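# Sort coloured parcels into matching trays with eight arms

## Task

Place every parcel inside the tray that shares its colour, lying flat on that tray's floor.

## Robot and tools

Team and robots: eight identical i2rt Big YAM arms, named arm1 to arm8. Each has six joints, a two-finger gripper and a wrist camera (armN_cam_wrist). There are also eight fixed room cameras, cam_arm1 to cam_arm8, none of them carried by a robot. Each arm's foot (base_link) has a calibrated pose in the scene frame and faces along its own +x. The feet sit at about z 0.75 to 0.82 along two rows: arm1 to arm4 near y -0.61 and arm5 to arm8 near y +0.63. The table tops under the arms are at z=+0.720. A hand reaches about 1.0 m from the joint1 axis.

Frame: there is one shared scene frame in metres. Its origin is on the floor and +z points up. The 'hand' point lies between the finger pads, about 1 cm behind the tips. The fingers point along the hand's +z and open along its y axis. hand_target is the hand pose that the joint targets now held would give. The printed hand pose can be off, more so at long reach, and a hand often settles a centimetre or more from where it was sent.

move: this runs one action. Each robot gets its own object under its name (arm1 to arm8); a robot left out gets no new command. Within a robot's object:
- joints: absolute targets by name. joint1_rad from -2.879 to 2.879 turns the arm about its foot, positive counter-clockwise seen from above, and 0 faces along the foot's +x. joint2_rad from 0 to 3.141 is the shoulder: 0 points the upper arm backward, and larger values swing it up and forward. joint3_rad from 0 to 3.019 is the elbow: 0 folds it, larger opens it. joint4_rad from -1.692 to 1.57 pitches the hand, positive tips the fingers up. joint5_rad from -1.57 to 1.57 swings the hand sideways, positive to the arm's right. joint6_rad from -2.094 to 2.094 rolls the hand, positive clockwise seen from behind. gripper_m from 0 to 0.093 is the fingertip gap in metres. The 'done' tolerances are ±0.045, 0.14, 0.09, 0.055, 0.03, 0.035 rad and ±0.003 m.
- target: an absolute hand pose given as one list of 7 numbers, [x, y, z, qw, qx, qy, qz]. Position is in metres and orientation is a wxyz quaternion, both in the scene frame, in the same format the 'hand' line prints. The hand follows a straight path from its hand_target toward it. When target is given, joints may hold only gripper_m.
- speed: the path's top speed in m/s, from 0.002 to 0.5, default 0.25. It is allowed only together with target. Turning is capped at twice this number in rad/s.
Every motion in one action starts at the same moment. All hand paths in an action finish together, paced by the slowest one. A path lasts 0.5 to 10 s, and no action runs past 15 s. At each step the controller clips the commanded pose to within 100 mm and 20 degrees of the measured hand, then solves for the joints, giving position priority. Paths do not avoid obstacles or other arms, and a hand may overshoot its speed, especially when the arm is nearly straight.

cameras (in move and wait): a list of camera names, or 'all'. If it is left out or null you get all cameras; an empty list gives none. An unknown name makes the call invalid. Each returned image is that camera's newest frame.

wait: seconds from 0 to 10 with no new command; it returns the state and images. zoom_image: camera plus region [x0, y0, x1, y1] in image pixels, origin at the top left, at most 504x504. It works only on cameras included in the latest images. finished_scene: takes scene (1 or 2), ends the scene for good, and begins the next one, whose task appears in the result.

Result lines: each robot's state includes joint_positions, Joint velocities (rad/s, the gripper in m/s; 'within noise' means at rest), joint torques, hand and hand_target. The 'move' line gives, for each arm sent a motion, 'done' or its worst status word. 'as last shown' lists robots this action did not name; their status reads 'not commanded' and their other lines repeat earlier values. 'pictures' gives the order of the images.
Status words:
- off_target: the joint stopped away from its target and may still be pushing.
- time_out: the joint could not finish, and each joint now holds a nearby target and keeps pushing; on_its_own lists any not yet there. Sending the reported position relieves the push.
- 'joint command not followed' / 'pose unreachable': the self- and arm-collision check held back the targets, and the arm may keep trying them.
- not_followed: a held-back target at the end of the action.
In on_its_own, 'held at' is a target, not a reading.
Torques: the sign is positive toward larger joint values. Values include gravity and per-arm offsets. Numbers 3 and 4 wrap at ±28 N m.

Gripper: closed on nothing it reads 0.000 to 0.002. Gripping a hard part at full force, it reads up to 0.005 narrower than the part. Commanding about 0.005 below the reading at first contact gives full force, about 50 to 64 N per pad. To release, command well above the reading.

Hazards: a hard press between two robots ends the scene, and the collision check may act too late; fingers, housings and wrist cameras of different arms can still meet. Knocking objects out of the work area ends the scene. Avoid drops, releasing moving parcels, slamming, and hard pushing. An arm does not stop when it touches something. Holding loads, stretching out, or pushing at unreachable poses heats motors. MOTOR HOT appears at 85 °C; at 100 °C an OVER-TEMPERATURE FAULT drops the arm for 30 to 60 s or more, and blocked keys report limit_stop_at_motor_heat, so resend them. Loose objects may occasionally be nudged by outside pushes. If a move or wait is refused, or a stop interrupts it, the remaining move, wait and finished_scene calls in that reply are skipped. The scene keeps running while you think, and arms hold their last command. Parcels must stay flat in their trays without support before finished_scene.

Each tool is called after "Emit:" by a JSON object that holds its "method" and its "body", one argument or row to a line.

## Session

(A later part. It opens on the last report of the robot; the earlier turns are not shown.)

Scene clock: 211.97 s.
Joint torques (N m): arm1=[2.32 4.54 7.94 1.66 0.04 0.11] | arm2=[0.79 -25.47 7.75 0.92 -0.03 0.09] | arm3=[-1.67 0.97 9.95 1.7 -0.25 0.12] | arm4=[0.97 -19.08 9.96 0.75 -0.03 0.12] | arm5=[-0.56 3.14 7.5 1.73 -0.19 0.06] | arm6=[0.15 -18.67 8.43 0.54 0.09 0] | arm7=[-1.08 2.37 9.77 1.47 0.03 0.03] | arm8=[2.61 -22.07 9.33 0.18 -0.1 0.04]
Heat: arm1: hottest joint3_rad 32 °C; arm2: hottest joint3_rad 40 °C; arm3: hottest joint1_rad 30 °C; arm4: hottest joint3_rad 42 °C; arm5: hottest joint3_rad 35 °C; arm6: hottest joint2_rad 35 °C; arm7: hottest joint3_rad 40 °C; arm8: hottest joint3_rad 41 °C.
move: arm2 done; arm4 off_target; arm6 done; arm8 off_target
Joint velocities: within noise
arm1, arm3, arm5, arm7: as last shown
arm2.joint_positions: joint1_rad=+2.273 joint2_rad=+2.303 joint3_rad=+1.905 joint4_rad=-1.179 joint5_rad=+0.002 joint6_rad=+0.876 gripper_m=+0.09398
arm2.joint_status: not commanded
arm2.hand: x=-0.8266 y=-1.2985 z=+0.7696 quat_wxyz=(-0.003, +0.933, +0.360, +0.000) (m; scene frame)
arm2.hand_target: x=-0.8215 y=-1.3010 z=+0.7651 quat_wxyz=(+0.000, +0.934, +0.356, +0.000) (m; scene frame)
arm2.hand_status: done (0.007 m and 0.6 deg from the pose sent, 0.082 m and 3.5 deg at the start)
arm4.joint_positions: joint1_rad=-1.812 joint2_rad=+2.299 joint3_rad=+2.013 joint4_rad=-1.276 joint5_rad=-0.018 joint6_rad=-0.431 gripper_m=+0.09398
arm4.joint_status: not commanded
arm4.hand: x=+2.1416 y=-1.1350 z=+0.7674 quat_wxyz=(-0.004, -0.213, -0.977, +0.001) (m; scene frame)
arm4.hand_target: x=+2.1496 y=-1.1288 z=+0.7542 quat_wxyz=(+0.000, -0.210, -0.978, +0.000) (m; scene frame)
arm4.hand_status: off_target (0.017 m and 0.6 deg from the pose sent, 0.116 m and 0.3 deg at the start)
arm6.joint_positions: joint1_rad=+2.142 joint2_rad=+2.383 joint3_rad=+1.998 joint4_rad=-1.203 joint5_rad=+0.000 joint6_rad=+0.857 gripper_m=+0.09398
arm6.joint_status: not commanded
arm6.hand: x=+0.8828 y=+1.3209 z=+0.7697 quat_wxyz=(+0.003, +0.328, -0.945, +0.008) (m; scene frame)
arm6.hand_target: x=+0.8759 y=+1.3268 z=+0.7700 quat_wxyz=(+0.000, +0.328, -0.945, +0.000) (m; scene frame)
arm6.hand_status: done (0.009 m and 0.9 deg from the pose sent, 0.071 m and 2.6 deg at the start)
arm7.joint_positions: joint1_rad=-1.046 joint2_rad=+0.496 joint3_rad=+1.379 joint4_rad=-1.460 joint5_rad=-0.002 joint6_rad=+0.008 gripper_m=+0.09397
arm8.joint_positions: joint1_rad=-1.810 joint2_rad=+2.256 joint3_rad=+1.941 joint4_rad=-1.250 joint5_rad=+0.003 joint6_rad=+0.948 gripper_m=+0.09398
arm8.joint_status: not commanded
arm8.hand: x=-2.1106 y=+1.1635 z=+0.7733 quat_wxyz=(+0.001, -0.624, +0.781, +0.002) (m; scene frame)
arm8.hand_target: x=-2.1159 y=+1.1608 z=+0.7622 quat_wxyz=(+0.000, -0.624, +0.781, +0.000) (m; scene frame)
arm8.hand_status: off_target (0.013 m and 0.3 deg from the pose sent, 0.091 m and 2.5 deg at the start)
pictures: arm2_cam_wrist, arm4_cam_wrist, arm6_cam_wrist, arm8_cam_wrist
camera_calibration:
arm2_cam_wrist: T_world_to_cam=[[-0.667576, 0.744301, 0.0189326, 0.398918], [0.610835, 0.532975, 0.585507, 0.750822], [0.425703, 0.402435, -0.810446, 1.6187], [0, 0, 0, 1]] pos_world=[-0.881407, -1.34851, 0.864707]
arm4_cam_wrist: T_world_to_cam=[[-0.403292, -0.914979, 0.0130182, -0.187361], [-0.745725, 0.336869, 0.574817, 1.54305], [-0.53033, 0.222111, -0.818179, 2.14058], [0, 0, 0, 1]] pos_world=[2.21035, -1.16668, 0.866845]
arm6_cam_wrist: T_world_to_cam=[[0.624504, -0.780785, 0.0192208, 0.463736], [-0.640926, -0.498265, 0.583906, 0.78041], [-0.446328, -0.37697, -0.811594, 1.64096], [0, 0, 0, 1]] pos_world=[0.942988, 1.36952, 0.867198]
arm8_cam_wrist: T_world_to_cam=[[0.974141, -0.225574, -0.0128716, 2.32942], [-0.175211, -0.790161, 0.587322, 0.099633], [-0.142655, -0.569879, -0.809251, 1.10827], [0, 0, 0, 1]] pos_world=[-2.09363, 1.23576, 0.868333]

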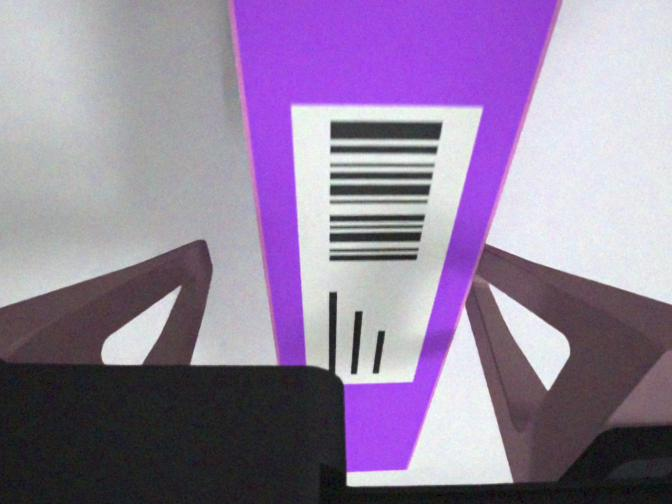

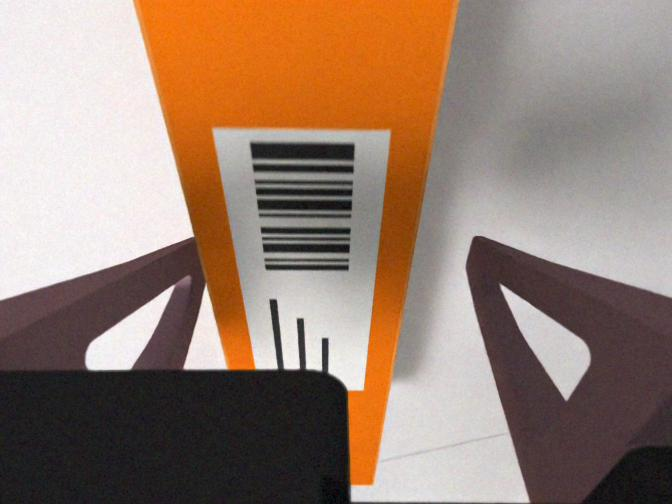

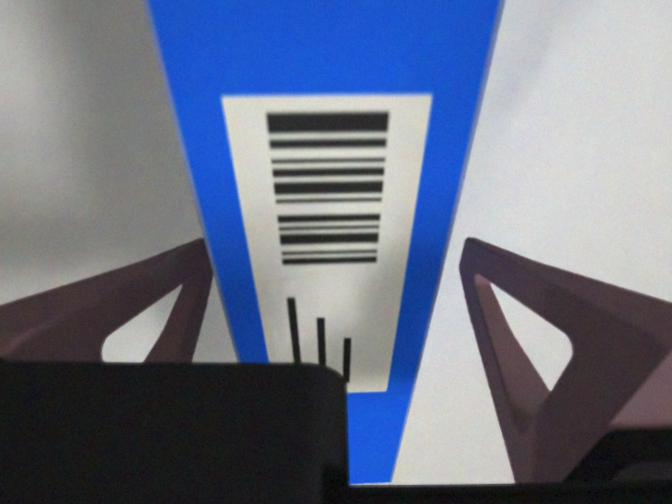

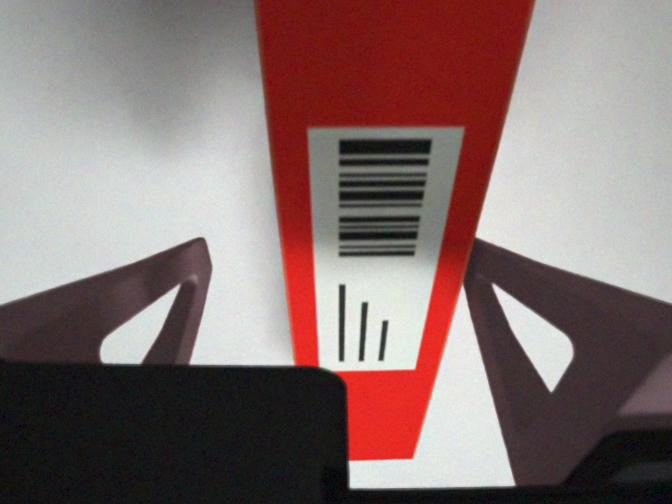

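Emit:
{"method": "move", "body": {
  "arm8": {"target":[-2.103,1.158,0.748,0,-0.624,0.781,0],"speed":0.08},
  "arm2": {"target":[-0.8285,-1.293,0.750,0,0.934,0.356,0],"speed":0.08},
  "arm6": {"target":[0.876,1.327,0.752,0,-0.328,0.9446,0],"speed":0.08},
  "arm4": {"target":[2.153,-1.121,0.738,0,0.2096,0.9778,0],"speed":0.08},
  "cameras": ["arm8_cam_wrist","arm2_cam_wrist","arm6_cam_wrist","arm4_cam_wrist"]
}}

Emit:
{"method": "move", "body": {
  "arm8": {"joints":{"gripper_m":0.052}},
  "arm2": {"joints":{"gripper_m":0.052}},
  "arm6": {"joints":{"gripper_m":0.052}},
  "arm4": {"joints":{"gripper_m":0.052}},
  "cameras": ["arm8_cam_wrist","arm2_cam_wrist","arm6_cam_wrist","arm4_cam_wrist"]
}}

Scene clock: 229.80 s.
Joint torques (N m): arm1=[2.37 4.48 7.95 1.73 0.03 0.08] | arm2=[-0.03 -25.47 7.05 0.94 -0.02 -0.01] | arm3=[-1.73 1.03 9.89 1.73 -0.25 0.13] | arm4=[0.79 -18.73 9.18 0.76 -0.02 0.11] | arm5=[-0.03 3.84 7.56 1.81 -0.2 0.08] | arm6=[0.21 -18.08 7.61 0.54 0.1 0] | arm7=[-1.03 2.37 9.74 1.46 0.04 0.03] | arm8=[1.49 -22.42 8.53 0.28 -0.09 -0.07]
Heat: arm1: hottest joint3_rad 32 °C; arm2: hottest joint3_rad 38 °C; arm3: hottest joint1_rad 30 °C; arm4: hottest joint3_rad 43 °C; arm5: hottest joint3_rad 35 °C; arm6: hottest joint2_rad 36 °C; arm7: hottest joint3_rad 40 °C; arm8: hottest joint3_rad 39 °C.
move: arm2 done; arm4 off_target; arm6 off_target; arm8 done
Joint velocities: within noise
arm1, arm3, arm5, arm7: as last shown
arm2.joint_positions: joint1_rad=+2.273 joint2_rad=+2.303 joint3_rad=+1.861 joint4_rad=-1.132 joint5_rad=+0.002 joint6_rad=+0.877 gripper_m=+0.09398
arm2.joint_status: not commanded
arm2.hand: x=-0.8269 y=-1.2921 z=+0.7541 quat_wxyz=(-0.003, +0.933, +0.360, +0.000) (m; scene frame)
arm2.hand_target: x=-0.8285 y=-1.2929 z=+0.7501 quat_wxyz=(+0.000, +0.934, +0.356, +0.000) (m; scene frame)
arm2.hand_status: done (0.005 m and 0.5 deg from the pose sent, 0.020 m and 0.6 deg at the start)
arm4.joint_positions: joint1_rad=-1.800 joint2_rad=+2.299 joint3_rad=+1.984 joint4_rad=-1.236 joint5_rad=-0.017 joint6_rad=-0.420 gripper_m=+0.09398
arm4.joint_status: not commanded
arm4.hand: x=+2.1477 y=-1.1290 z=+0.7567 quat_wxyz=(-0.008, -0.212, -0.977, +0.005) (m; scene frame)
arm4.hand_target: x=+2.1526 y=-1.1207 z=+0.7383 quat_wxyz=(+0.000, -0.209, -0.978, +0.000) (m; scene frame)
arm4.hand_status: off_target (0.021 m and 1.1 deg from the pose sent, 0.034 m and 0.6 deg at the start)
arm6.joint_positions: joint1_rad=+2.142 joint2_rad=+2.397 joint3_rad=+1.998 joint4_rad=-1.173 joint5_rad=+0.000 joint6_rad=+0.857 gripper_m=+0.09398
arm6.joint_status: not commanded
arm6.hand: x=+0.8831 y=+1.3257 z=+0.7601 quat_wxyz=(+0.000, +0.327, -0.945, +0.000) (m; scene frame)
arm6.hand_target: x=+0.8759 y=+1.3267 z=+0.7521 quat_wxyz=(+0.000, +0.328, -0.945, +0.000) (m; scene frame)
arm6.hand_status: off_target (0.011 m and 0.1 deg from the pose sent, 0.020 m and 0.9 deg at the start)
arm8.joint_positions: joint1_rad=-1.810 joint2_rad=+2.256 joint3_rad=+1.882 joint4_rad=-1.198 joint5_rad=+0.003 joint6_rad=+0.948 gripper_m=+0.09398
arm8.joint_status: not commanded
arm8.hand: x=-2.1045 y=+1.1565 z=+0.7523 quat_wxyz=(+0.001, -0.624, +0.781, -0.001) (m; scene frame)
arm8.hand_target: x=-2.1031 y=+1.1580 z=+0.7481 quat_wxyz=(+0.000, -0.624, +0.781, +0.000) (m; scene frame)
arm8.hand_status: done (0.005 m and 0.2 deg from the pose sent, 0.027 m and 0.3 deg at the start)
pictures: arm2_cam_wrist, arm4_cam_wrist, arm6_cam_wrist, arm8_cam_wrist
camera_calibration:
arm2_cam_wrist: T_world_to_cam=[[-0.667294, 0.74459, 0.0174613, 0.395956], [0.610993, 0.533857, 0.584538, 0.758596], [0.425919, 0.400727, -0.811179, 1.60225], [0, 0, 0, 1]] pos_world=[-0.881706, -1.34187, 0.849369]
arm4_cam_wrist: T_world_to_cam=[[-0.401851, -0.915528, 0.0180061, -0.18681], [-0.750409, 0.340517, 0.566511, 1.57217], [-0.524788, 0.214141, -0.823857, 2.11714], [0, 0, 0, 1]] pos_world=[2.21575, -1.15975, 0.856934]
arm6_cam_wrist: T_world_to_cam=[[0.624193, -0.781237, 0.00718408, 0.477573], [-0.64155, -0.507295, 0.575382, 0.80755], [-0.445866, -0.363759, -0.817853, 1.62194], [0, 0, 0, 1]] pos_world=[0.943154, 1.37276, 0.858428]
arm8_cam_wrist: T_world_to_cam=[[0.974102, -0.225993, -0.00727386, 2.31782], [-0.178191, -0.787069, 0.590567, 0.0952689], [-0.139189, -0.573976, -0.806956, 1.09853], [0, 0, 0, 1]] pos_world=[-2.08791, 1.22932, 0.847061]

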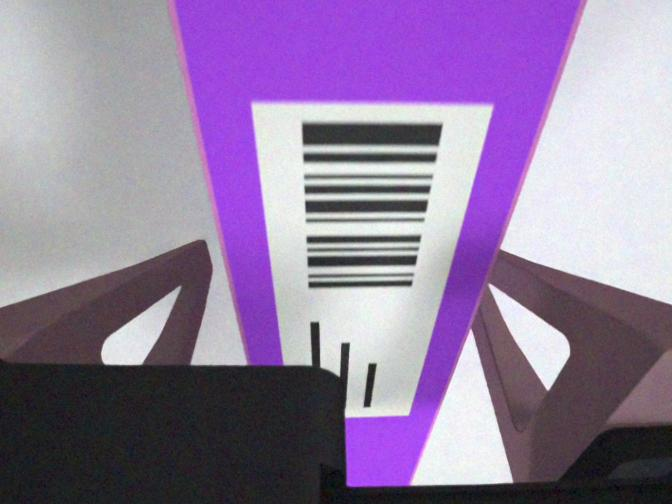

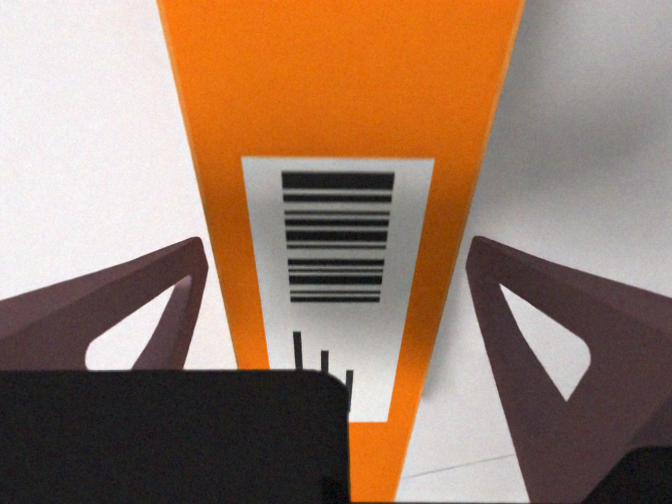

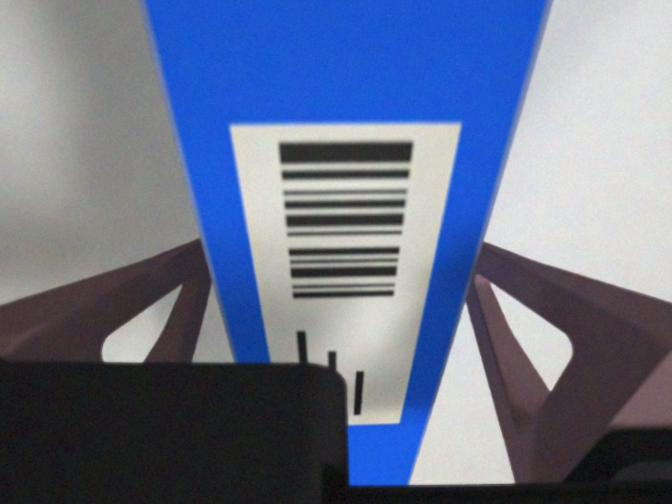

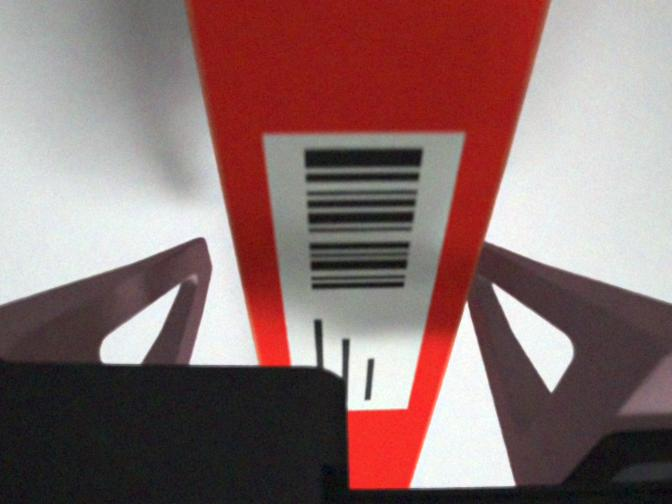

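Scene clock: 230.40 s.
Joint torques (N m): arm1=[2.32 4.31 8.03 1.77 0.01 0.09] | arm2=[-0.03 -25.41 7.05 0.92 0 -0.01] | arm3=[-1.73 0.91 9.91 1.7 -0.25 0.12] | arm4=[0.79 -18.73 9.18 0.76 -0.03 0.11] | arm5=[0.26 3.02 7.34 1.89 -0.16 0.06] | arm6=[0.26 -17.9 7.64 0.55 0.1 -0.01] | arm7=[-0.91 2.26 9.77 1.46 0.03 0.04] | arm8=[1.61 -22.65 8.4 0.27 -0.11 -0.06]
Heat: arm1: hottest joint3_rad 32 °C; arm2: hottest joint3_rad 38 °C; arm3: hottest joint1_rad 30 °C; arm4: hottest joint3_rad 43 °C; arm5: hottest joint3_rad 35 °C; arm6: hottest joint2_rad 36 °C; arm7: hottest joint3_rad 40 °C; arm8: hottest joint2_rad 38 °C.
move: arm2 off_target; arm4 off_target; arm6 off_target; arm8 off_target
Joint velocities: within noise
arm1, arm3, arm5, arm7: as last shown
arm2.joint_positions: joint1_rad=+2.273 joint2_rad=+2.303 joint3_rad=+1.861 joint4_rad=-1.132 joint5_rad=+0.002 joint6_rad=+0.877 gripper_m=+0.05889
arm2.joint_status: gripper_m off_target (ended at +0.05892, target +0.05200)
arm2.hand: x=-0.8268 y=-1.2922 z=+0.7541 quat_wxyz=(-0.002, +0.933, +0.360, +0.000) (m; scene frame)
arm2.hand_target: x=-0.8285 y=-1.2929 z=+0.7501 quat_wxyz=(+0.000, +0.934, +0.356, +0.000) (m; scene frame)
arm2.hand_status: not commanded
arm4.joint_positions: joint1_rad=-1.800 joint2_rad=+2.299 joint3_rad=+1.984 joint4_rad=-1.236 joint5_rad=-0.017 joint6_rad=-0.419 gripper_m=+0.05953
arm4.joint_status: gripper_m off_target (ended at +0.05956, target +0.05200)
arm4.hand: x=+2.1477 y=-1.1290 z=+0.7567 quat_wxyz=(-0.008, -0.213, -0.977, +0.005) (m; scene frame)
arm4.hand_target: x=+2.1526 y=-1.1207 z=+0.7383 quat_wxyz=(+0.000, -0.210, -0.978, +0.000) (m; scene frame)
arm4.hand_status: not commanded
arm6.joint_positions: joint1_rad=+2.142 joint2_rad=+2.397 joint3_rad=+1.998 joint4_rad=-1.172 joint5_rad=+0.000 joint6_rad=+0.858 gripper_m=+0.05963
arm6.joint_status: gripper_m off_target (ended at +0.05966, target +0.05200)
arm6.hand: x=+0.8831 y=+1.3258 z=+0.7601 quat_wxyz=(+0.000, +0.327, -0.945, +0.000) (m; scene frame)
arm6.hand_target: x=+0.8759 y=+1.3267 z=+0.7521 quat_wxyz=(+0.000, +0.328, -0.945, +0.000) (m; scene frame)
arm6.hand_status: not commanded
arm8.joint_positions: joint1_rad=-1.810 joint2_rad=+2.256 joint3_rad=+1.882 joint4_rad=-1.198 joint5_rad=+0.003 joint6_rad=+0.948 gripper_m=+0.05989
arm8.joint_status: gripper_m off_target (ended at +0.05992, target +0.05200)
arm8.hand: x=-2.1045 y=+1.1566 z=+0.7523 quat_wxyz=(+0.001, -0.624, +0.781, -0.001) (m; scene frame)
arm8.hand_target: x=-2.1031 y=+1.1580 z=+0.7481 quat_wxyz=(+0.000, -0.624, +0.781, +0.000) (m; scene frame)
arm8.hand_status: not commanded
pictures: arm2_cam_wrist, arm4_cam_wrist, arm6_cam_wrist, arm8_cam_wrist
camera_calibration:
arm2_cam_wrist: T_world_to_cam=[[-0.667299, 0.744597, 0.0169244, 0.39648], [0.610761, 0.53407, 0.584585, 0.75865], [0.426242, 0.40043, -0.811156, 1.60212], [0, 0, 0, 1]] pos_world=[-0.881675, -1.34193, 0.849364]
arm4_cam_wrist: T_world_to_cam=[[-0.402899, -0.915068, 0.0179857, -0.184025], [-0.750027, 0.341367, 0.566506, 1.57231], [-0.524531, 0.214754, -0.823862, 2.11728], [0, 0, 0, 1]] pos_world=[2.21571, -1.15983, 0.856935]
arm6_cam_wrist: T_world_to_cam=[[0.623895, -0.781478, 0.00689735, 0.478444], [-0.641754, -0.507269, 0.575178, 0.807902], [-0.44599, -0.363277, -0.817999, 1.62156], [0, 0, 0, 1]] pos_world=[0.943175, 1.37279, 0.858447]
arm8_cam_wrist: T_world_to_cam=[[0.9741, -0.225991, -0.00758496, 2.31812], [-0.178042, -0.787238, 0.590388, 0.0959573], [-0.139394, -0.573746, -0.807084, 1.09796], [0, 0, 0, 1]] pos_world=[-2.08795, 1.22937, 0.847077]

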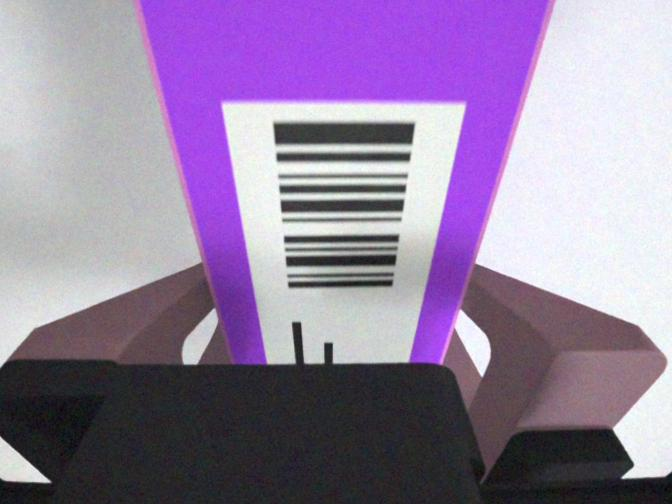

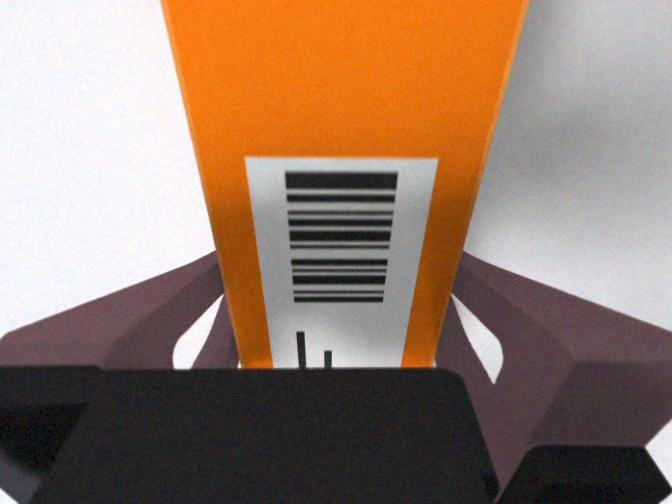

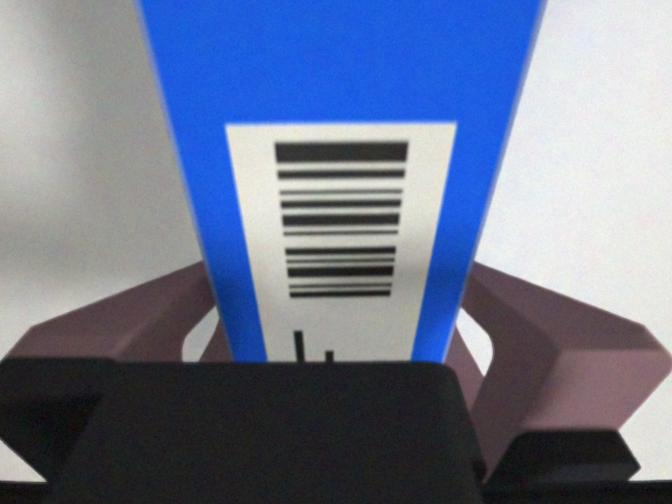

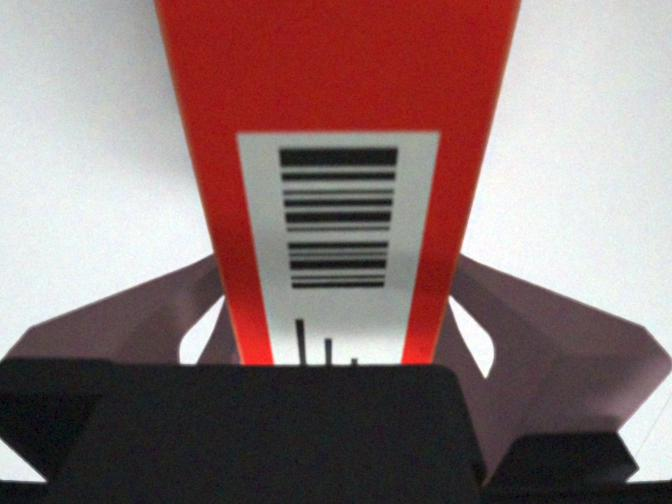

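Emit:
{"method": "move", "body": {
  "arm8": {"target":[-1.889,0.922,1.02,0,-0.624,0.781,0],"speed":0.3},
  "arm2": {"target":[-0.848,-0.973,1.05,0,0.934,0.356,0],"speed":0.3},
  "arm6": {"target":[0.867,0.978,1.07,0,-0.328,0.9446,0],"speed":0.3},
  "arm4": {"target":[1.922,-0.872,1.02,0,0.2096,0.9778,0],"speed":0.3},
  "cameras": ["cam_arm2"]
}}

Emit:
{"method": "move", "body": {
  "arm8": {"joints":{"joint1_rad":0.398,"joint6_rad":-0.21}},
  "arm2": {"joints":{"joint1_rad":-1.428,"joint6_rad":-0.517}},
  "arm6": {"joints":{"joint1_rad":-1.461,"joint6_rad":-0.508}},
  "arm4": {"joints":{"joint1_rad":1.797,"joint6_rad":-0.4}},
  "cameras": ["cam_arm2","cam_arm4","cam_arm6"]
}}

Scene clock: 264.70 s.
Joint torques (N m): arm1=[1.85 4.66 7.92 1.73 0.06 0.06] | arm2=[-0.38 -9.76 8.23 0.09 0.03 -0.2] | arm3=[-1.73 0.97 9.92 1.72 -0.25 0.12] | arm4=[-0.97 -7.06 9.83 -0.12 -0.05 -0.04] | arm5=[-0.62 3.55 7.41 1.94 -0.23 0.04] | arm6=[-0.62 -6.65 9.1 -0.14 0.07 -0.1] | arm7=[-1.26 2.2 9.78 1.47 0.03 0.03] | arm8=[1.03 -8.35 9.44 -0.51 -0.09 -0.11]
Heat: arm1: hottest joint3_rad 32 °C; arm2: hottest joint2_rad 35 °C; arm3: hottest joint1_rad 30 °C; arm4: hottest joint2_rad 42 °C; arm5: hottest joint3_rad 35 °C; arm6: hottest joint2_rad 37 °C; arm7: hottest joint3_rad 40 °C; arm8: hottest joint2_rad 39 °C.
move: arm2 done; arm4 done; arm6 done; arm8 done
Joint velocities: within noise
arm1, arm3, arm5, arm7: as last shown
arm2.joint_positions: joint1_rad=+2.257 joint2_rad=+1.249 joint3_rad=+1.219 joint4_rad=-1.526 joint5_rad=+0.001 joint6_rad=+0.876 gripper_m=+0.05889
arm2.joint_status: not commanded
arm2.hand: x=-0.8457 y=-0.9749 z=+1.0509 quat_wxyz=(+0.006, +0.936, +0.352, -0.003) (m; scene frame)
arm2.hand_target: x=-0.8480 y=-0.9730 z=+1.0500 quat_wxyz=(+0.000, +0.934, +0.356, +0.000) (m; scene frame)
arm2.hand_status: done (0.003 m and 0.9 deg from the pose sent, 0.436 m and 0.5 deg at the start)
arm4.joint_positions: joint1_rad=-1.800 joint2_rad=+1.252 joint3_rad=+1.262 joint4_rad=-1.562 joint5_rad=-0.017 joint6_rad=-0.425 gripper_m=+0.05953
arm4.joint_status: not commanded
arm4.hand: x=+1.9270 y=-0.8727 z=+1.0229 quat_wxyz=(-0.008, -0.210, -0.978, +0.005) (m; scene frame)
arm4.hand_target: x=+1.9221 y=-0.8719 z=+1.0200 quat_wxyz=(+0.000, -0.210, -0.978, +0.000) (m; scene frame)
arm4.hand_status: done (0.006 m and 1.0 deg from the pose sent, 0.432 m and 1.1 deg at the start)
arm6.joint_positions: joint1_rad=+2.142 joint2_rad=+1.260 joint3_rad=+1.211 joint4_rad=-1.527 joint5_rad=+0.001 joint6_rad=+0.858 gripper_m=+0.05963
arm6.joint_status: not commanded
arm6.hand: x=+0.8673 y=+0.9786 z=+1.0645 quat_wxyz=(+0.001, +0.327, -0.945, +0.003) (m; scene frame)
arm6.hand_target: x=+0.8670 y=+0.9780 z=+1.0699 quat_wxyz=(+0.000, +0.328, -0.945, +0.000) (m; scene frame)
arm6.hand_status: done (0.006 m and 0.3 deg from the pose sent, 0.466 m and 0.1 deg at the start)
arm8.joint_positions: joint1_rad=-1.818 joint2_rad=+1.255 joint3_rad=+1.249 joint4_rad=-1.553 joint5_rad=+0.003 joint6_rad=+0.940 gripper_m=+0.05989
arm8.joint_status: not commanded
arm8.hand: x=-1.8928 y=+0.9226 z=+1.0208 quat_wxyz=(+0.001, -0.624, +0.781, +0.006) (m; scene frame)
arm8.hand_target: x=-1.8890 y=+0.9220 z=+1.0200 quat_wxyz=(+0.000, -0.624, +0.781, +0.000) (m; scene frame)
arm8.hand_status: done (0.004 m and 0.7 deg from the pose sent, 0.416 m and 0.2 deg at the start)
pictures: cam_arm2

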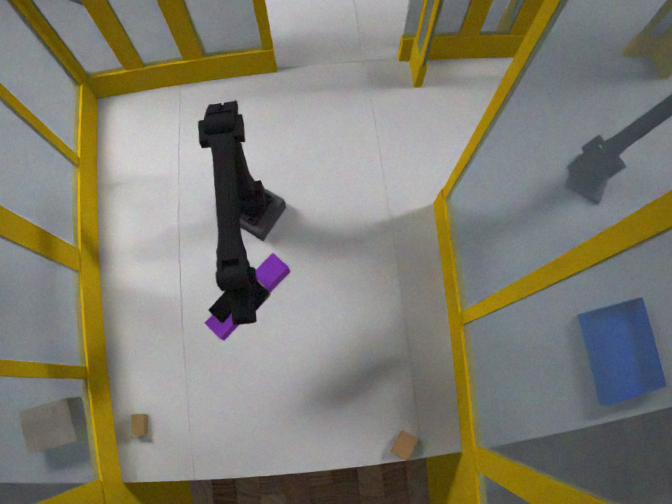

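Scene clock: 268.20 s.
Joint torques (N m): arm1=[2.02 4.66 7.98 1.76 0.01 0.08] | arm2=[0.56 -9.82 8.27 0.17 -0.11 -0.2] | arm3=[-1.67 0.97 9.94 1.68 -0.25 0.12] | arm4=[0.44 -6.95 9.84 -0.16 -0.08 0.11] | arm5=[-0.26 2.61 7.53 1.76 -0.19 0.05] | arm6=[-0.09 -6.71 9.17 -0.17 -0.07 -0.18] | arm7=[-1.2 2.43 9.77 1.42 0.02 0.03] | arm8=[1.32 -8.23 9.47 -0.53 -0.06 -0.1]
Heat: arm1: hottest joint3_rad 32 °C; arm2: hottest joint2_rad 35 °C; arm3: hottest joint1_rad 30 °C; arm4: hottest joint2_rad 41 °C; arm5: hottest joint3_rad 35 °C; arm6: hottest joint2_rad 36 °C; arm7: hottest joint3_rad 40 °C; arm8: hottest joint2_rad 38 °C.
move: arm2 done; arm4 done; arm6 done; arm8 done
Joint velocities: within noise
arm1, arm3, arm5, arm7: as last shown
arm2.joint_positions: joint1_rad=-1.433 joint2_rad=+1.250 joint3_rad=+1.219 joint4_rad=-1.526 joint5_rad=+0.002 joint6_rad=-0.503 gripper_m=+0.05884
arm2.joint_status: all done
arm2.hand: x=-0.6778 y=-0.3186 z=+1.0513 quat_wxyz=(-0.007, +0.700, -0.714, -0.002) (m; scene frame)
arm2.hand_target: x=-0.6804 y=-0.3195 z=+1.0507 quat_wxyz=(-0.001, +0.707, -0.707, -0.001) (m; scene frame)
arm2.hand_status: not commanded
arm4.joint_positions: joint1_rad=+1.799 joint2_rad=+1.252 joint3_rad=+1.262 joint4_rad=-1.562 joint5_rad=-0.016 joint6_rad=-0.408 gripper_m=+0.05965
arm4.joint_status: all done
arm4.hand: x=+1.3626 y=-0.4764 z=+1.0257 quat_wxyz=(+0.009, +1.000, +0.009, -0.018) (m; scene frame)
arm4.hand_target: x=+1.3664 y=-0.4768 z=+1.0227 quat_wxyz=(+0.012, +1.000, +0.004, -0.009) (m; scene frame)
arm4.hand_status: not commanded
arm6.joint_positions: joint1_rad=-1.468 joint2_rad=+1.260 joint3_rad=+1.211 joint4_rad=-1.528 joint5_rad=+0.002 joint6_rad=-0.499 gripper_m=+0.05964
arm6.joint_status: all done
arm6.hand: x=+0.6769 y=+0.3235 z=+1.0645 quat_wxyz=(+0.002, -0.713, -0.701, -0.002) (m; scene frame)
arm6.hand_target: x=+0.6797 y=+0.3228 z=+1.0700 quat_wxyz=(+0.000, -0.707, -0.707, +0.000) (m; scene frame)
arm6.hand_status: not commanded
arm8.joint_positions: joint1_rad=+0.403 joint2_rad=+1.255 joint3_rad=+1.249 joint4_rad=-1.553 joint5_rad=-0.001 joint6_rad=-0.203 gripper_m=+0.05991
arm8.joint_status: all done
arm8.hand: x=-1.7326 y=+0.3092 z=+1.0214 quat_wxyz=(-0.004, -0.707, -0.707, +0.005) (m; scene frame)
arm8.hand_target: x=-1.7340 y=+0.3124 z=+1.0206 quat_wxyz=(+0.000, -0.706, -0.708, +0.001) (m; scene frame)
arm8.hand_status: not commanded
pictures: cam_arm2, cam_arm4, cam_arm6

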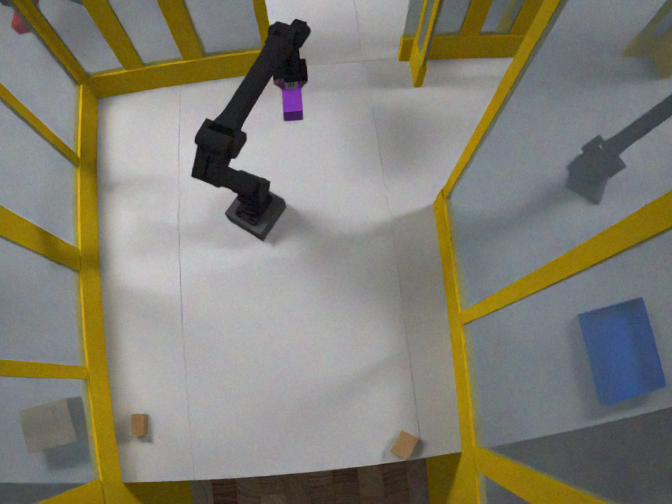

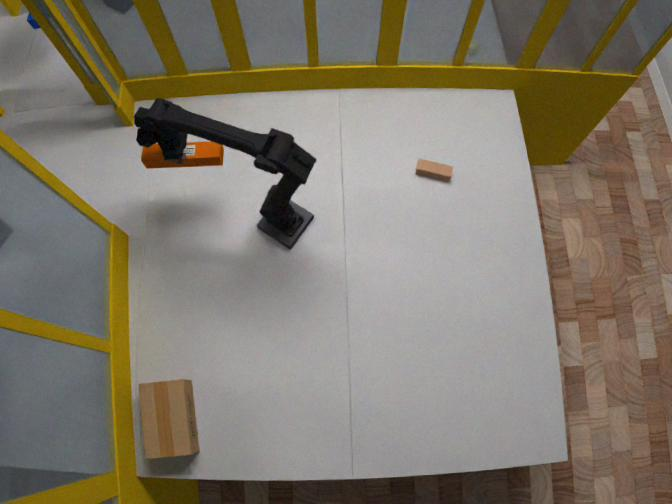

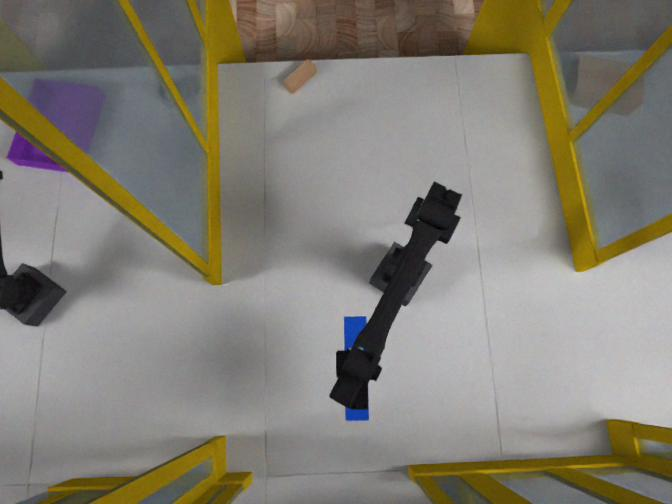

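Emit:
{"method": "move", "body": {
  "arm8": {"target":[-1.80,0.0,0.85,0,0.7071,0.7071,0],"speed":0.3},
  "arm2": {"target":[-0.5,0.0,0.85,0,-0.7071,0.7071,0],"speed":0.3},
  "arm6": {"target":[0.52,0.0,0.85,0,0.7071,0.7071,0],"speed":0.3},
  "arm4": {"target":[1.06,-0.35,0.85,0,1,0,0],"speed":0.3},
  "cameras": ["cam_arm2"]
}}

Emit:
{"method": "move", "body": {
  "arm8": {"target":[-1.80,0.0,0.756,0,0.7071,0.7071,0],"speed":0.1},
  "arm2": {"target":[-0.5,0.0,0.758,0,-0.7071,0.7071,0],"speed":0.1},
  "arm6": {"target":[0.52,0.0,0.763,0,0.7071,0.7071,0],"speed":0.1},
  "arm4": {"target":[1.06,-0.35,0.757,0,1,0,0],"speed":0.1},
  "cameras": ["cam_arm2","cam_arm3","arm8_cam_wrist"]
}}

Scene clock: 284.77 s.
Joint torques (N m): arm1=[2.2 4.66 7.94 1.76 0.03 0.07] | arm2=[0.79 -26.17 12.18 0.08 -0.07 -0.19] | arm3=[-1.67 0.97 9.92 1.68 -0.25 0.12] | arm4=[0.44 -17.9 15.2 -0.28 -0.02 0.11] | arm5=[-0.44 2.9 7.35 1.88 -0.18 0] | arm6=[0.21 -17.96 12.83 -0.2 -0.07 0] | arm7=[-1.14 2.32 9.74 1.48 0.03 0.03] | arm8=[1.38 -20.95 14.12 -0.57 -0.06 -0.08]
Heat: arm1: hottest joint3_rad 32 °C; arm2: hottest joint3_rad 36 °C; arm3: hottest joint1_rad 30 °C; arm4: hottest joint3_rad 42 °C; arm5: hottest joint3_rad 35 °C; arm6: hottest joint2_rad 35 °C; arm7: hottest joint3_rad 40 °C; arm8: hottest joint2_rad 36 °C.
move: arm2 off_target; arm4 off_target; arm6 off_target; arm8 off_target
Joint velocities: within noise
arm1.joint_positions: joint1_rad=+1.456 joint2_rad=+0.521 joint3_rad=+1.431 joint4_rad=-1.508 joint5_rad=+0.001 joint6_rad=-0.008 gripper_m=+0.09398
arm1.joint_status: not commanded
arm1.hand: x=-2.0678 y=-0.4594 z=+1.3058 quat_wxyz=(-0.407, +0.441, -0.768, -0.224) (m; scene frame)
arm1.hand_target: x=-2.0714 y=-0.4607 z=+1.3136 quat_wxyz=(-0.412, +0.441, -0.762, -0.233) (m; scene frame)
arm1.hand_status: not commanded
arm2.joint_positions: joint1_rad=-1.432 joint2_rad=+2.343 joint3_rad=+2.163 joint4_rad=-1.422 joint5_rad=+0.002 joint6_rad=-0.503 gripper_m=+0.05883
arm2.joint_status: not commanded
arm2.hand: x=-0.5029 y=-0.0141 z=+0.8382 quat_wxyz=(+0.014, +0.700, -0.714, +0.004) (m; scene frame)
arm2.hand_target: x=-0.5004 y=-0.0007 z=+0.8502 quat_wxyz=(-0.001, +0.707, -0.707, +0.000) (m; scene frame)
arm2.hand_status: off_target (0.019 m and 2.0 deg from the pose sent, 0.417 m and 1.4 deg at the start)
arm3.joint_positions: joint1_rad=-2.121 joint2_rad=+0.623 joint3_rad=+1.443 joint4_rad=-1.225 joint5_rad=+0.004 joint6_rad=-0.016 gripper_m=+0.09398
arm3.joint_status: not commanded
arm3.hand: x=+0.6531 y=-0.5203 z=+1.3424 quat_wxyz=(-0.543, +0.174, -0.814, -0.108) (m; scene frame)
arm3.hand_target: x=+0.6509 y=-0.5240 z=+1.3558 quat_wxyz=(-0.555, +0.162, -0.808, -0.113) (m; scene frame)
arm3.hand_status: not commanded
arm4.joint_positions: joint1_rad=+1.799 joint2_rad=+2.191 joint3_rad=+2.006 joint4_rad=-1.420 joint5_rad=+0.011 joint6_rad=-0.398 gripper_m=+0.05965
arm4.joint_status: not commanded
arm4.hand: x=+1.0754 y=-0.3559 z=+0.8415 quat_wxyz=(+0.006, +1.000, +0.004, +0.012) (m; scene frame)
arm4.hand_target: x=+1.0609 y=-0.3502 z=+0.8503 quat_wxyz=(+0.000, +1.000, +0.000, -0.001) (m; scene frame)
arm4.hand_status: off_target (0.019 m and 1.6 deg from the pose sent, 0.372 m and 2.5 deg at the start)
arm5.joint_positions: joint1_rad=+0.666 joint2_rad=+0.625 joint3_rad=+1.427 joint4_rad=-1.371 joint5_rad=+0.001 joint6_rad=-0.010 gripper_m=+0.09397
arm5.joint_status: not commanded
arm5.hand: x=+1.9535 y=+0.5518 z=+1.3379 quat_wxyz=(+0.091, +0.860, +0.182, -0.468) (m; scene frame)
arm5.hand_target: x=+1.9563 y=+0.5511 z=+1.3504 quat_wxyz=(+0.098, +0.853, +0.179, -0.480) (m; scene frame)
arm5.hand_status: not commanded
arm6.joint_positions: joint1_rad=-1.447 joint2_rad=+2.330 joint3_rad=+2.082 joint4_rad=-1.359 joint5_rad=+0.001 joint6_rad=-0.493 gripper_m=+0.05964
arm6.joint_status: not commanded
arm6.hand: x=+0.5213 y=+0.0184 z=+0.8359 quat_wxyz=(+0.006, -0.707, -0.707, -0.017) (m; scene frame)
arm6.hand_target: x=+0.5206 y=+0.0009 z=+0.8504 quat_wxyz=(-0.001, -0.707, -0.707, +0.001) (m; scene frame)
arm6.hand_status: off_target (0.023 m and 2.1 deg from the pose sent, 0.419 m and 1.0 deg at the start)
arm7.joint_positions: joint1_rad=-1.046 joint2_rad=+0.496 joint3_rad=+1.379 joint4_rad=-1.460 joint5_rad=-0.002 joint6_rad=+0.008 gripper_m=+0.09397
arm7.joint_status: not commanded
arm7.hand: x=-0.4430 y=+0.4449 z=+1.3303 quat_wxyz=(-0.318, -0.659, -0.583, +0.353) (m; scene frame)
arm7.hand_target: x=-0.4446 y=+0.4478 z=+1.3403 quat_wxyz=(-0.322, -0.655, -0.578, +0.365) (m; scene frame)
arm7.hand_status: not commanded
arm8.joint_positions: joint1_rad=+0.403 joint2_rad=+2.157 joint3_rad=+1.950 joint4_rad=-1.388 joint5_rad=-0.001 joint6_rad=-0.203 gripper_m=+0.05991
arm8.joint_status: not commanded
arm8.hand: x=-1.7935 y=+0.0130 z=+0.8422 quat_wxyz=(+0.006, -0.707, -0.707, -0.010) (m; scene frame)
arm8.hand_target: x=-1.7998 y=+0.0007 z=+0.8500 quat_wxyz=(+0.000, -0.707, -0.707, +0.000) (m; scene frame)
arm8.hand_status: off_target (0.016 m and 1.3 deg from the pose sent, 0.360 m and 0.8 deg at the start)
pictures: cam_arm2

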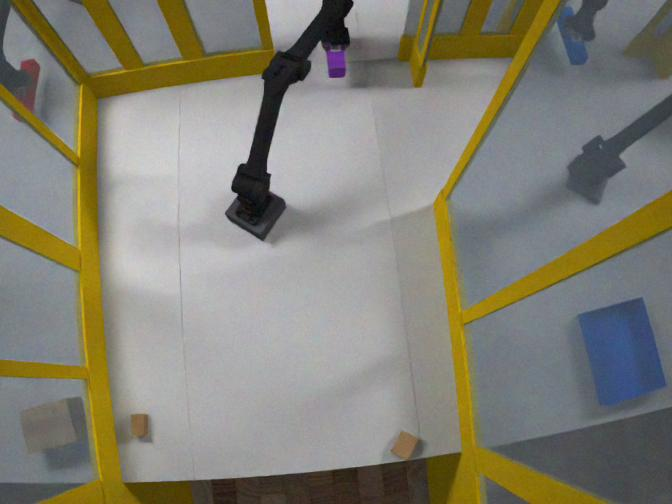

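Scene clock: 286.53 s.
Joint torques (N m): arm1=[2.26 4.54 7.94 1.81 0.04 0.08] | arm2=[0.73 -27.52 7.9 0.94 -0.08 -0.2] | arm3=[-1.73 1.08 9.89 1.69 -0.25 0.12] | arm4=[0.32 -18.78 9.72 0.73 -0.02 0.1] | arm5=[-0.26 2.84 7.43 1.73 -0.2 0.03] | arm6=[0.15 -18.67 8.36 0.47 -0.04 -0.01] | arm7=[-1.08 2.43 9.84 1.44 0.02 0.04] | arm8=[1.44 -21.42 9.14 0.28 -0.06 -0.08]
Heat: arm1: hottest joint3_rad 32 °C; arm2: hottest joint3_rad 36 °C; arm3: hottest joint1_rad 30 °C; arm4: hottest joint3_rad 42 °C; arm5: hottest joint3_rad 35 °C; arm6: hottest joint2_rad 35 °C; arm7: hottest joint3_rad 40 °C; arm8: hottest joint2_rad 36 °C.
move: arm2 done; arm4 off_target; arm6 done; arm8 off_target
Joint velocities: within noise
arm1, arm3, arm5, arm7: as last shown
arm2.joint_positions: joint1_rad=-1.432 joint2_rad=+2.428 joint3_rad=+2.115 joint4_rad=-1.267 joint5_rad=+0.002 joint6_rad=-0.503 gripper_m=+0.05884
arm2.joint_status: not commanded
arm2.hand: x=-0.4976 y=-0.0048 z=+0.7614 quat_wxyz=(+0.004, +0.700, -0.714, +0.002) (m; scene frame)
arm2.hand_target: x=-0.5000 y=-0.0001 z=+0.7580 quat_wxyz=(+0.000, +0.707, -0.707, +0.000) (m; scene frame)
arm2.hand_status: done (0.006 m and 1.2 deg from the pose sent, 0.081 m and 2.0 deg at the start)
arm4.joint_positions: joint1_rad=+1.799 joint2_rad=+2.269 joint3_rad=+1.947 joint4_rad=-1.250 joint5_rad=+0.011 joint6_rad=-0.398 gripper_m=+0.05965
arm4.joint_status: not commanded
arm4.hand: x=+1.0606 y=-0.3509 z=+0.7686 quat_wxyz=(+0.000, +1.000, +0.004, -0.003) (m; scene frame)
arm4.hand_target: x=+1.0603 y=-0.3500 z=+0.7569 quat_wxyz=(+0.000, +1.000, +0.000, +0.000) (m; scene frame)
arm4.hand_status: off_target (0.012 m and 0.6 deg from the pose sent, 0.086 m and 1.7 deg at the start)
arm6.joint_positions: joint1_rad=-1.447 joint2_rad=+2.421 joint3_rad=+2.059 joint4_rad=-1.218 joint5_rad=+0.000 joint6_rad=-0.491 gripper_m=+0.05964
arm6.joint_status: not commanded
arm6.hand: x=+0.5151 y=+0.0067 z=+0.7652 quat_wxyz=(+0.002, -0.708, -0.706, -0.004) (m; scene frame)
arm6.hand_target: x=+0.5201 y=+0.0000 z=+0.7631 quat_wxyz=(+0.000, -0.707, -0.707, +0.000) (m; scene frame)
arm6.hand_status: done (0.009 m and 0.5 deg from the pose sent, 0.075 m and 2.1 deg at the start)
arm8.joint_positions: joint1_rad=+0.403 joint2_rad=+2.236 joint3_rad=+1.885 joint4_rad=-1.215 joint5_rad=-0.001 joint6_rad=-0.203 gripper_m=+0.05991
arm8.joint_status: not commanded
arm8.hand: x=-1.7961 y=+0.0003 z=+0.7672 quat_wxyz=(-0.002, -0.707, -0.707, +0.002) (m; scene frame)
arm8.hand_target: x=-1.7998 y=+0.0002 z=+0.7562 quat_wxyz=(+0.000, -0.707, -0.707, +0.000) (m; scene frame)
arm8.hand_status: off_target (0.012 m and 0.3 deg from the pose sent, 0.087 m and 1.3 deg at the start)
pictures: arm8_cam_wrist, cam_arm2, cam_arm3
camera_calibration:
arm8_cam_wrist: T_world_to_cam=[[-0.99993, 0.00566101, -0.0103447, -1.78708], [-0.0014852, 0.809794, 0.586713, -0.448767], [0.0116984, 0.586687, -0.809729, 0.762654], [0, 0, 0, 1]] pos_world=[-1.79655, -0.0739141, 0.862353]

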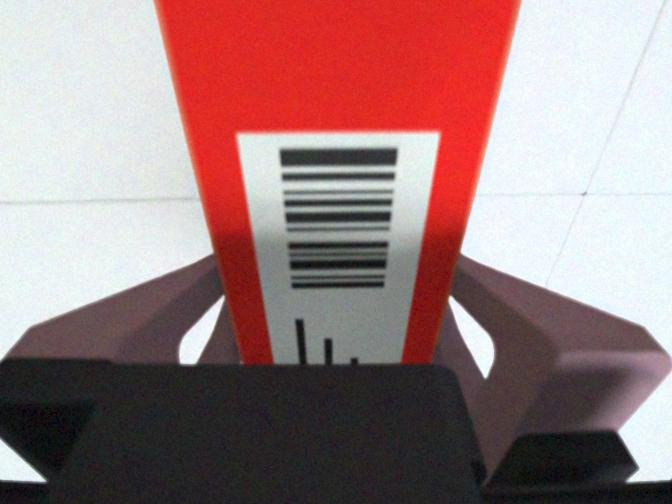

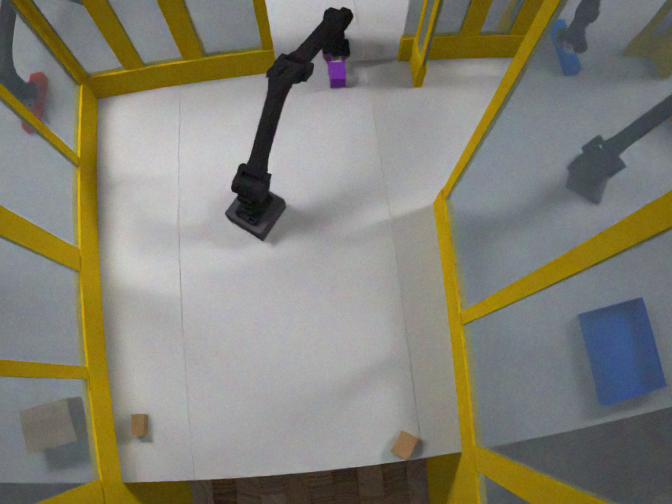

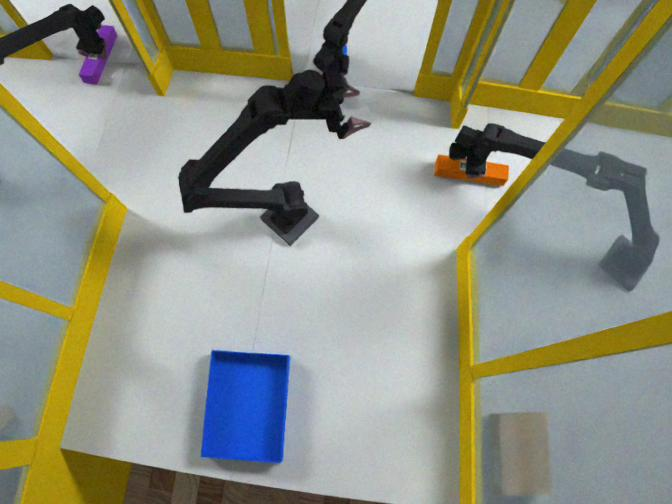

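Emit:
{"method": "move", "body": {
  "arm8": {"target":[-1.80,0.0,0.738,0,0.7071,0.7071,0],"speed":0.05},
  "arm2": {"target":[-0.5,0.0,0.75,0,-0.7071,0.7071,0],"speed":0.05},
  "arm6": {"target":[0.52,0.0,0.756,0,0.7071,0.7071,0],"speed":0.05},
  "arm4": {"target":[1.06,-0.35,0.742,0,1,0,0],"speed":0.05},
  "cameras": []
}}

Scene clock: 295.00 s.
Joint torques (N m): arm1=[2.43 4.48 7.94 1.72 0.04 0.07] | arm2=[0.73 -26.46 7.5 0.96 -0.08 -0.19] | arm3=[-1.73 0.97 9.94 1.69 -0.25 0.12] | arm4=[0.26 -18.43 9.31 0.8 -0.02 0.1] | arm5=[-0.03 2.96 7.45 1.83 -0.22 0.09] | arm6=[0.15 -18.2 7.99 0.57 -0.04 -0.01] | arm7=[-1.08 2.37 9.77 1.5 0.05 0.03] | arm8=[1.49 -20.89 8.77 0.28 -0.06 -0.09]
Heat: arm1: hottest joint3_rad 32 °C; arm2: hottest joint2_rad 37 °C; arm3: hottest joint1_rad 30 °C; arm4: hottest joint3_rad 42 °C; arm5: hottest joint3_rad 35 °C; arm6: hottest joint2_rad 37 °C; arm7: hottest joint3_rad 40 °C; arm8: hottest joint2_rad 35 °C.
move: arm2 off_target; arm4 off_target; arm6 off_target; arm8 off_target
Joint velocities: within noise
arm1, arm3, arm5, arm7: as last shown
arm2.joint_positions: joint1_rad=-1.432 joint2_rad=+2.428 joint3_rad=+2.115 joint4_rad=-1.253 joint5_rad=+0.002 joint6_rad=-0.503 gripper_m=+0.05884
arm2.joint_status: not commanded
arm2.hand: x=-0.4959 y=-0.0018 z=+0.7614 quat_wxyz=(-0.003, +0.700, -0.714, +0.000) (m; scene frame)
arm2.hand_target: x=-0.5000 y=-0.0002 z=+0.7501 quat_wxyz=(+0.000, +0.707, -0.707, +0.000) (m; scene frame)
arm2.hand_status: off_target (0.012 m and 1.1 deg from the pose sent, 0.013 m and 1.2 deg at the start)
arm4.joint_positions: joint1_rad=+1.799 joint2_rad=+2.278 joint3_rad=+1.937 joint4_rad=-1.221 joint5_rad=+0.011 joint6_rad=-0.398 gripper_m=+0.05965
arm4.joint_status: not commanded
arm4.hand: x=+1.0583 y=-0.3501 z=+0.7592 quat_wxyz=(-0.002, +1.000, +0.004, -0.008) (m; scene frame)
arm4.hand_target: x=+1.0605 y=-0.3501 z=+0.7423 quat_wxyz=(+0.000, +1.000, +0.000, +0.000) (m; scene frame)
arm4.hand_status: off_target (0.017 m and 1.0 deg from the pose sent, 0.027 m and 0.6 deg at the start)
arm6.joint_positions: joint1_rad=-1.447 joint2_rad=+2.422 joint3_rad=+2.059 joint4_rad=-1.208 joint5_rad=+0.000 joint6_rad=-0.491 gripper_m=+0.05964
arm6.joint_status: not commanded
arm6.hand: x=+0.5141 y=+0.0048 z=+0.7647 quat_wxyz=(+0.000, -0.708, -0.706, +0.000) (m; scene frame)
arm6.hand_target: x=+0.5201 y=+0.0001 z=+0.7562 quat_wxyz=(+0.000, -0.707, -0.707, +0.000) (m; scene frame)
arm6.hand_status: off_target (0.012 m and 0.1 deg from the pose sent, 0.012 m and 0.5 deg at the start)
arm8.joint_positions: joint1_rad=+0.403 joint2_rad=+2.250 joint3_rad=+1.873 joint4_rad=-1.180 joint5_rad=-0.001 joint6_rad=-0.203 gripper_m=+0.05991
arm8.joint_status: not commanded
arm8.hand: x=-1.7966 y=-0.0018 z=+0.7538 quat_wxyz=(-0.004, -0.707, -0.707, +0.005) (m; scene frame)
arm8.hand_target: x=-1.7998 y=+0.0003 z=+0.7382 quat_wxyz=(+0.000, -0.707, -0.707, +0.000) (m; scene frame)
arm8.hand_status: off_target (0.016 m and 0.8 deg from the pose sent, 0.029 m and 0.3 deg at the start)
pictures: none
No camera images: "cameras" was empty.


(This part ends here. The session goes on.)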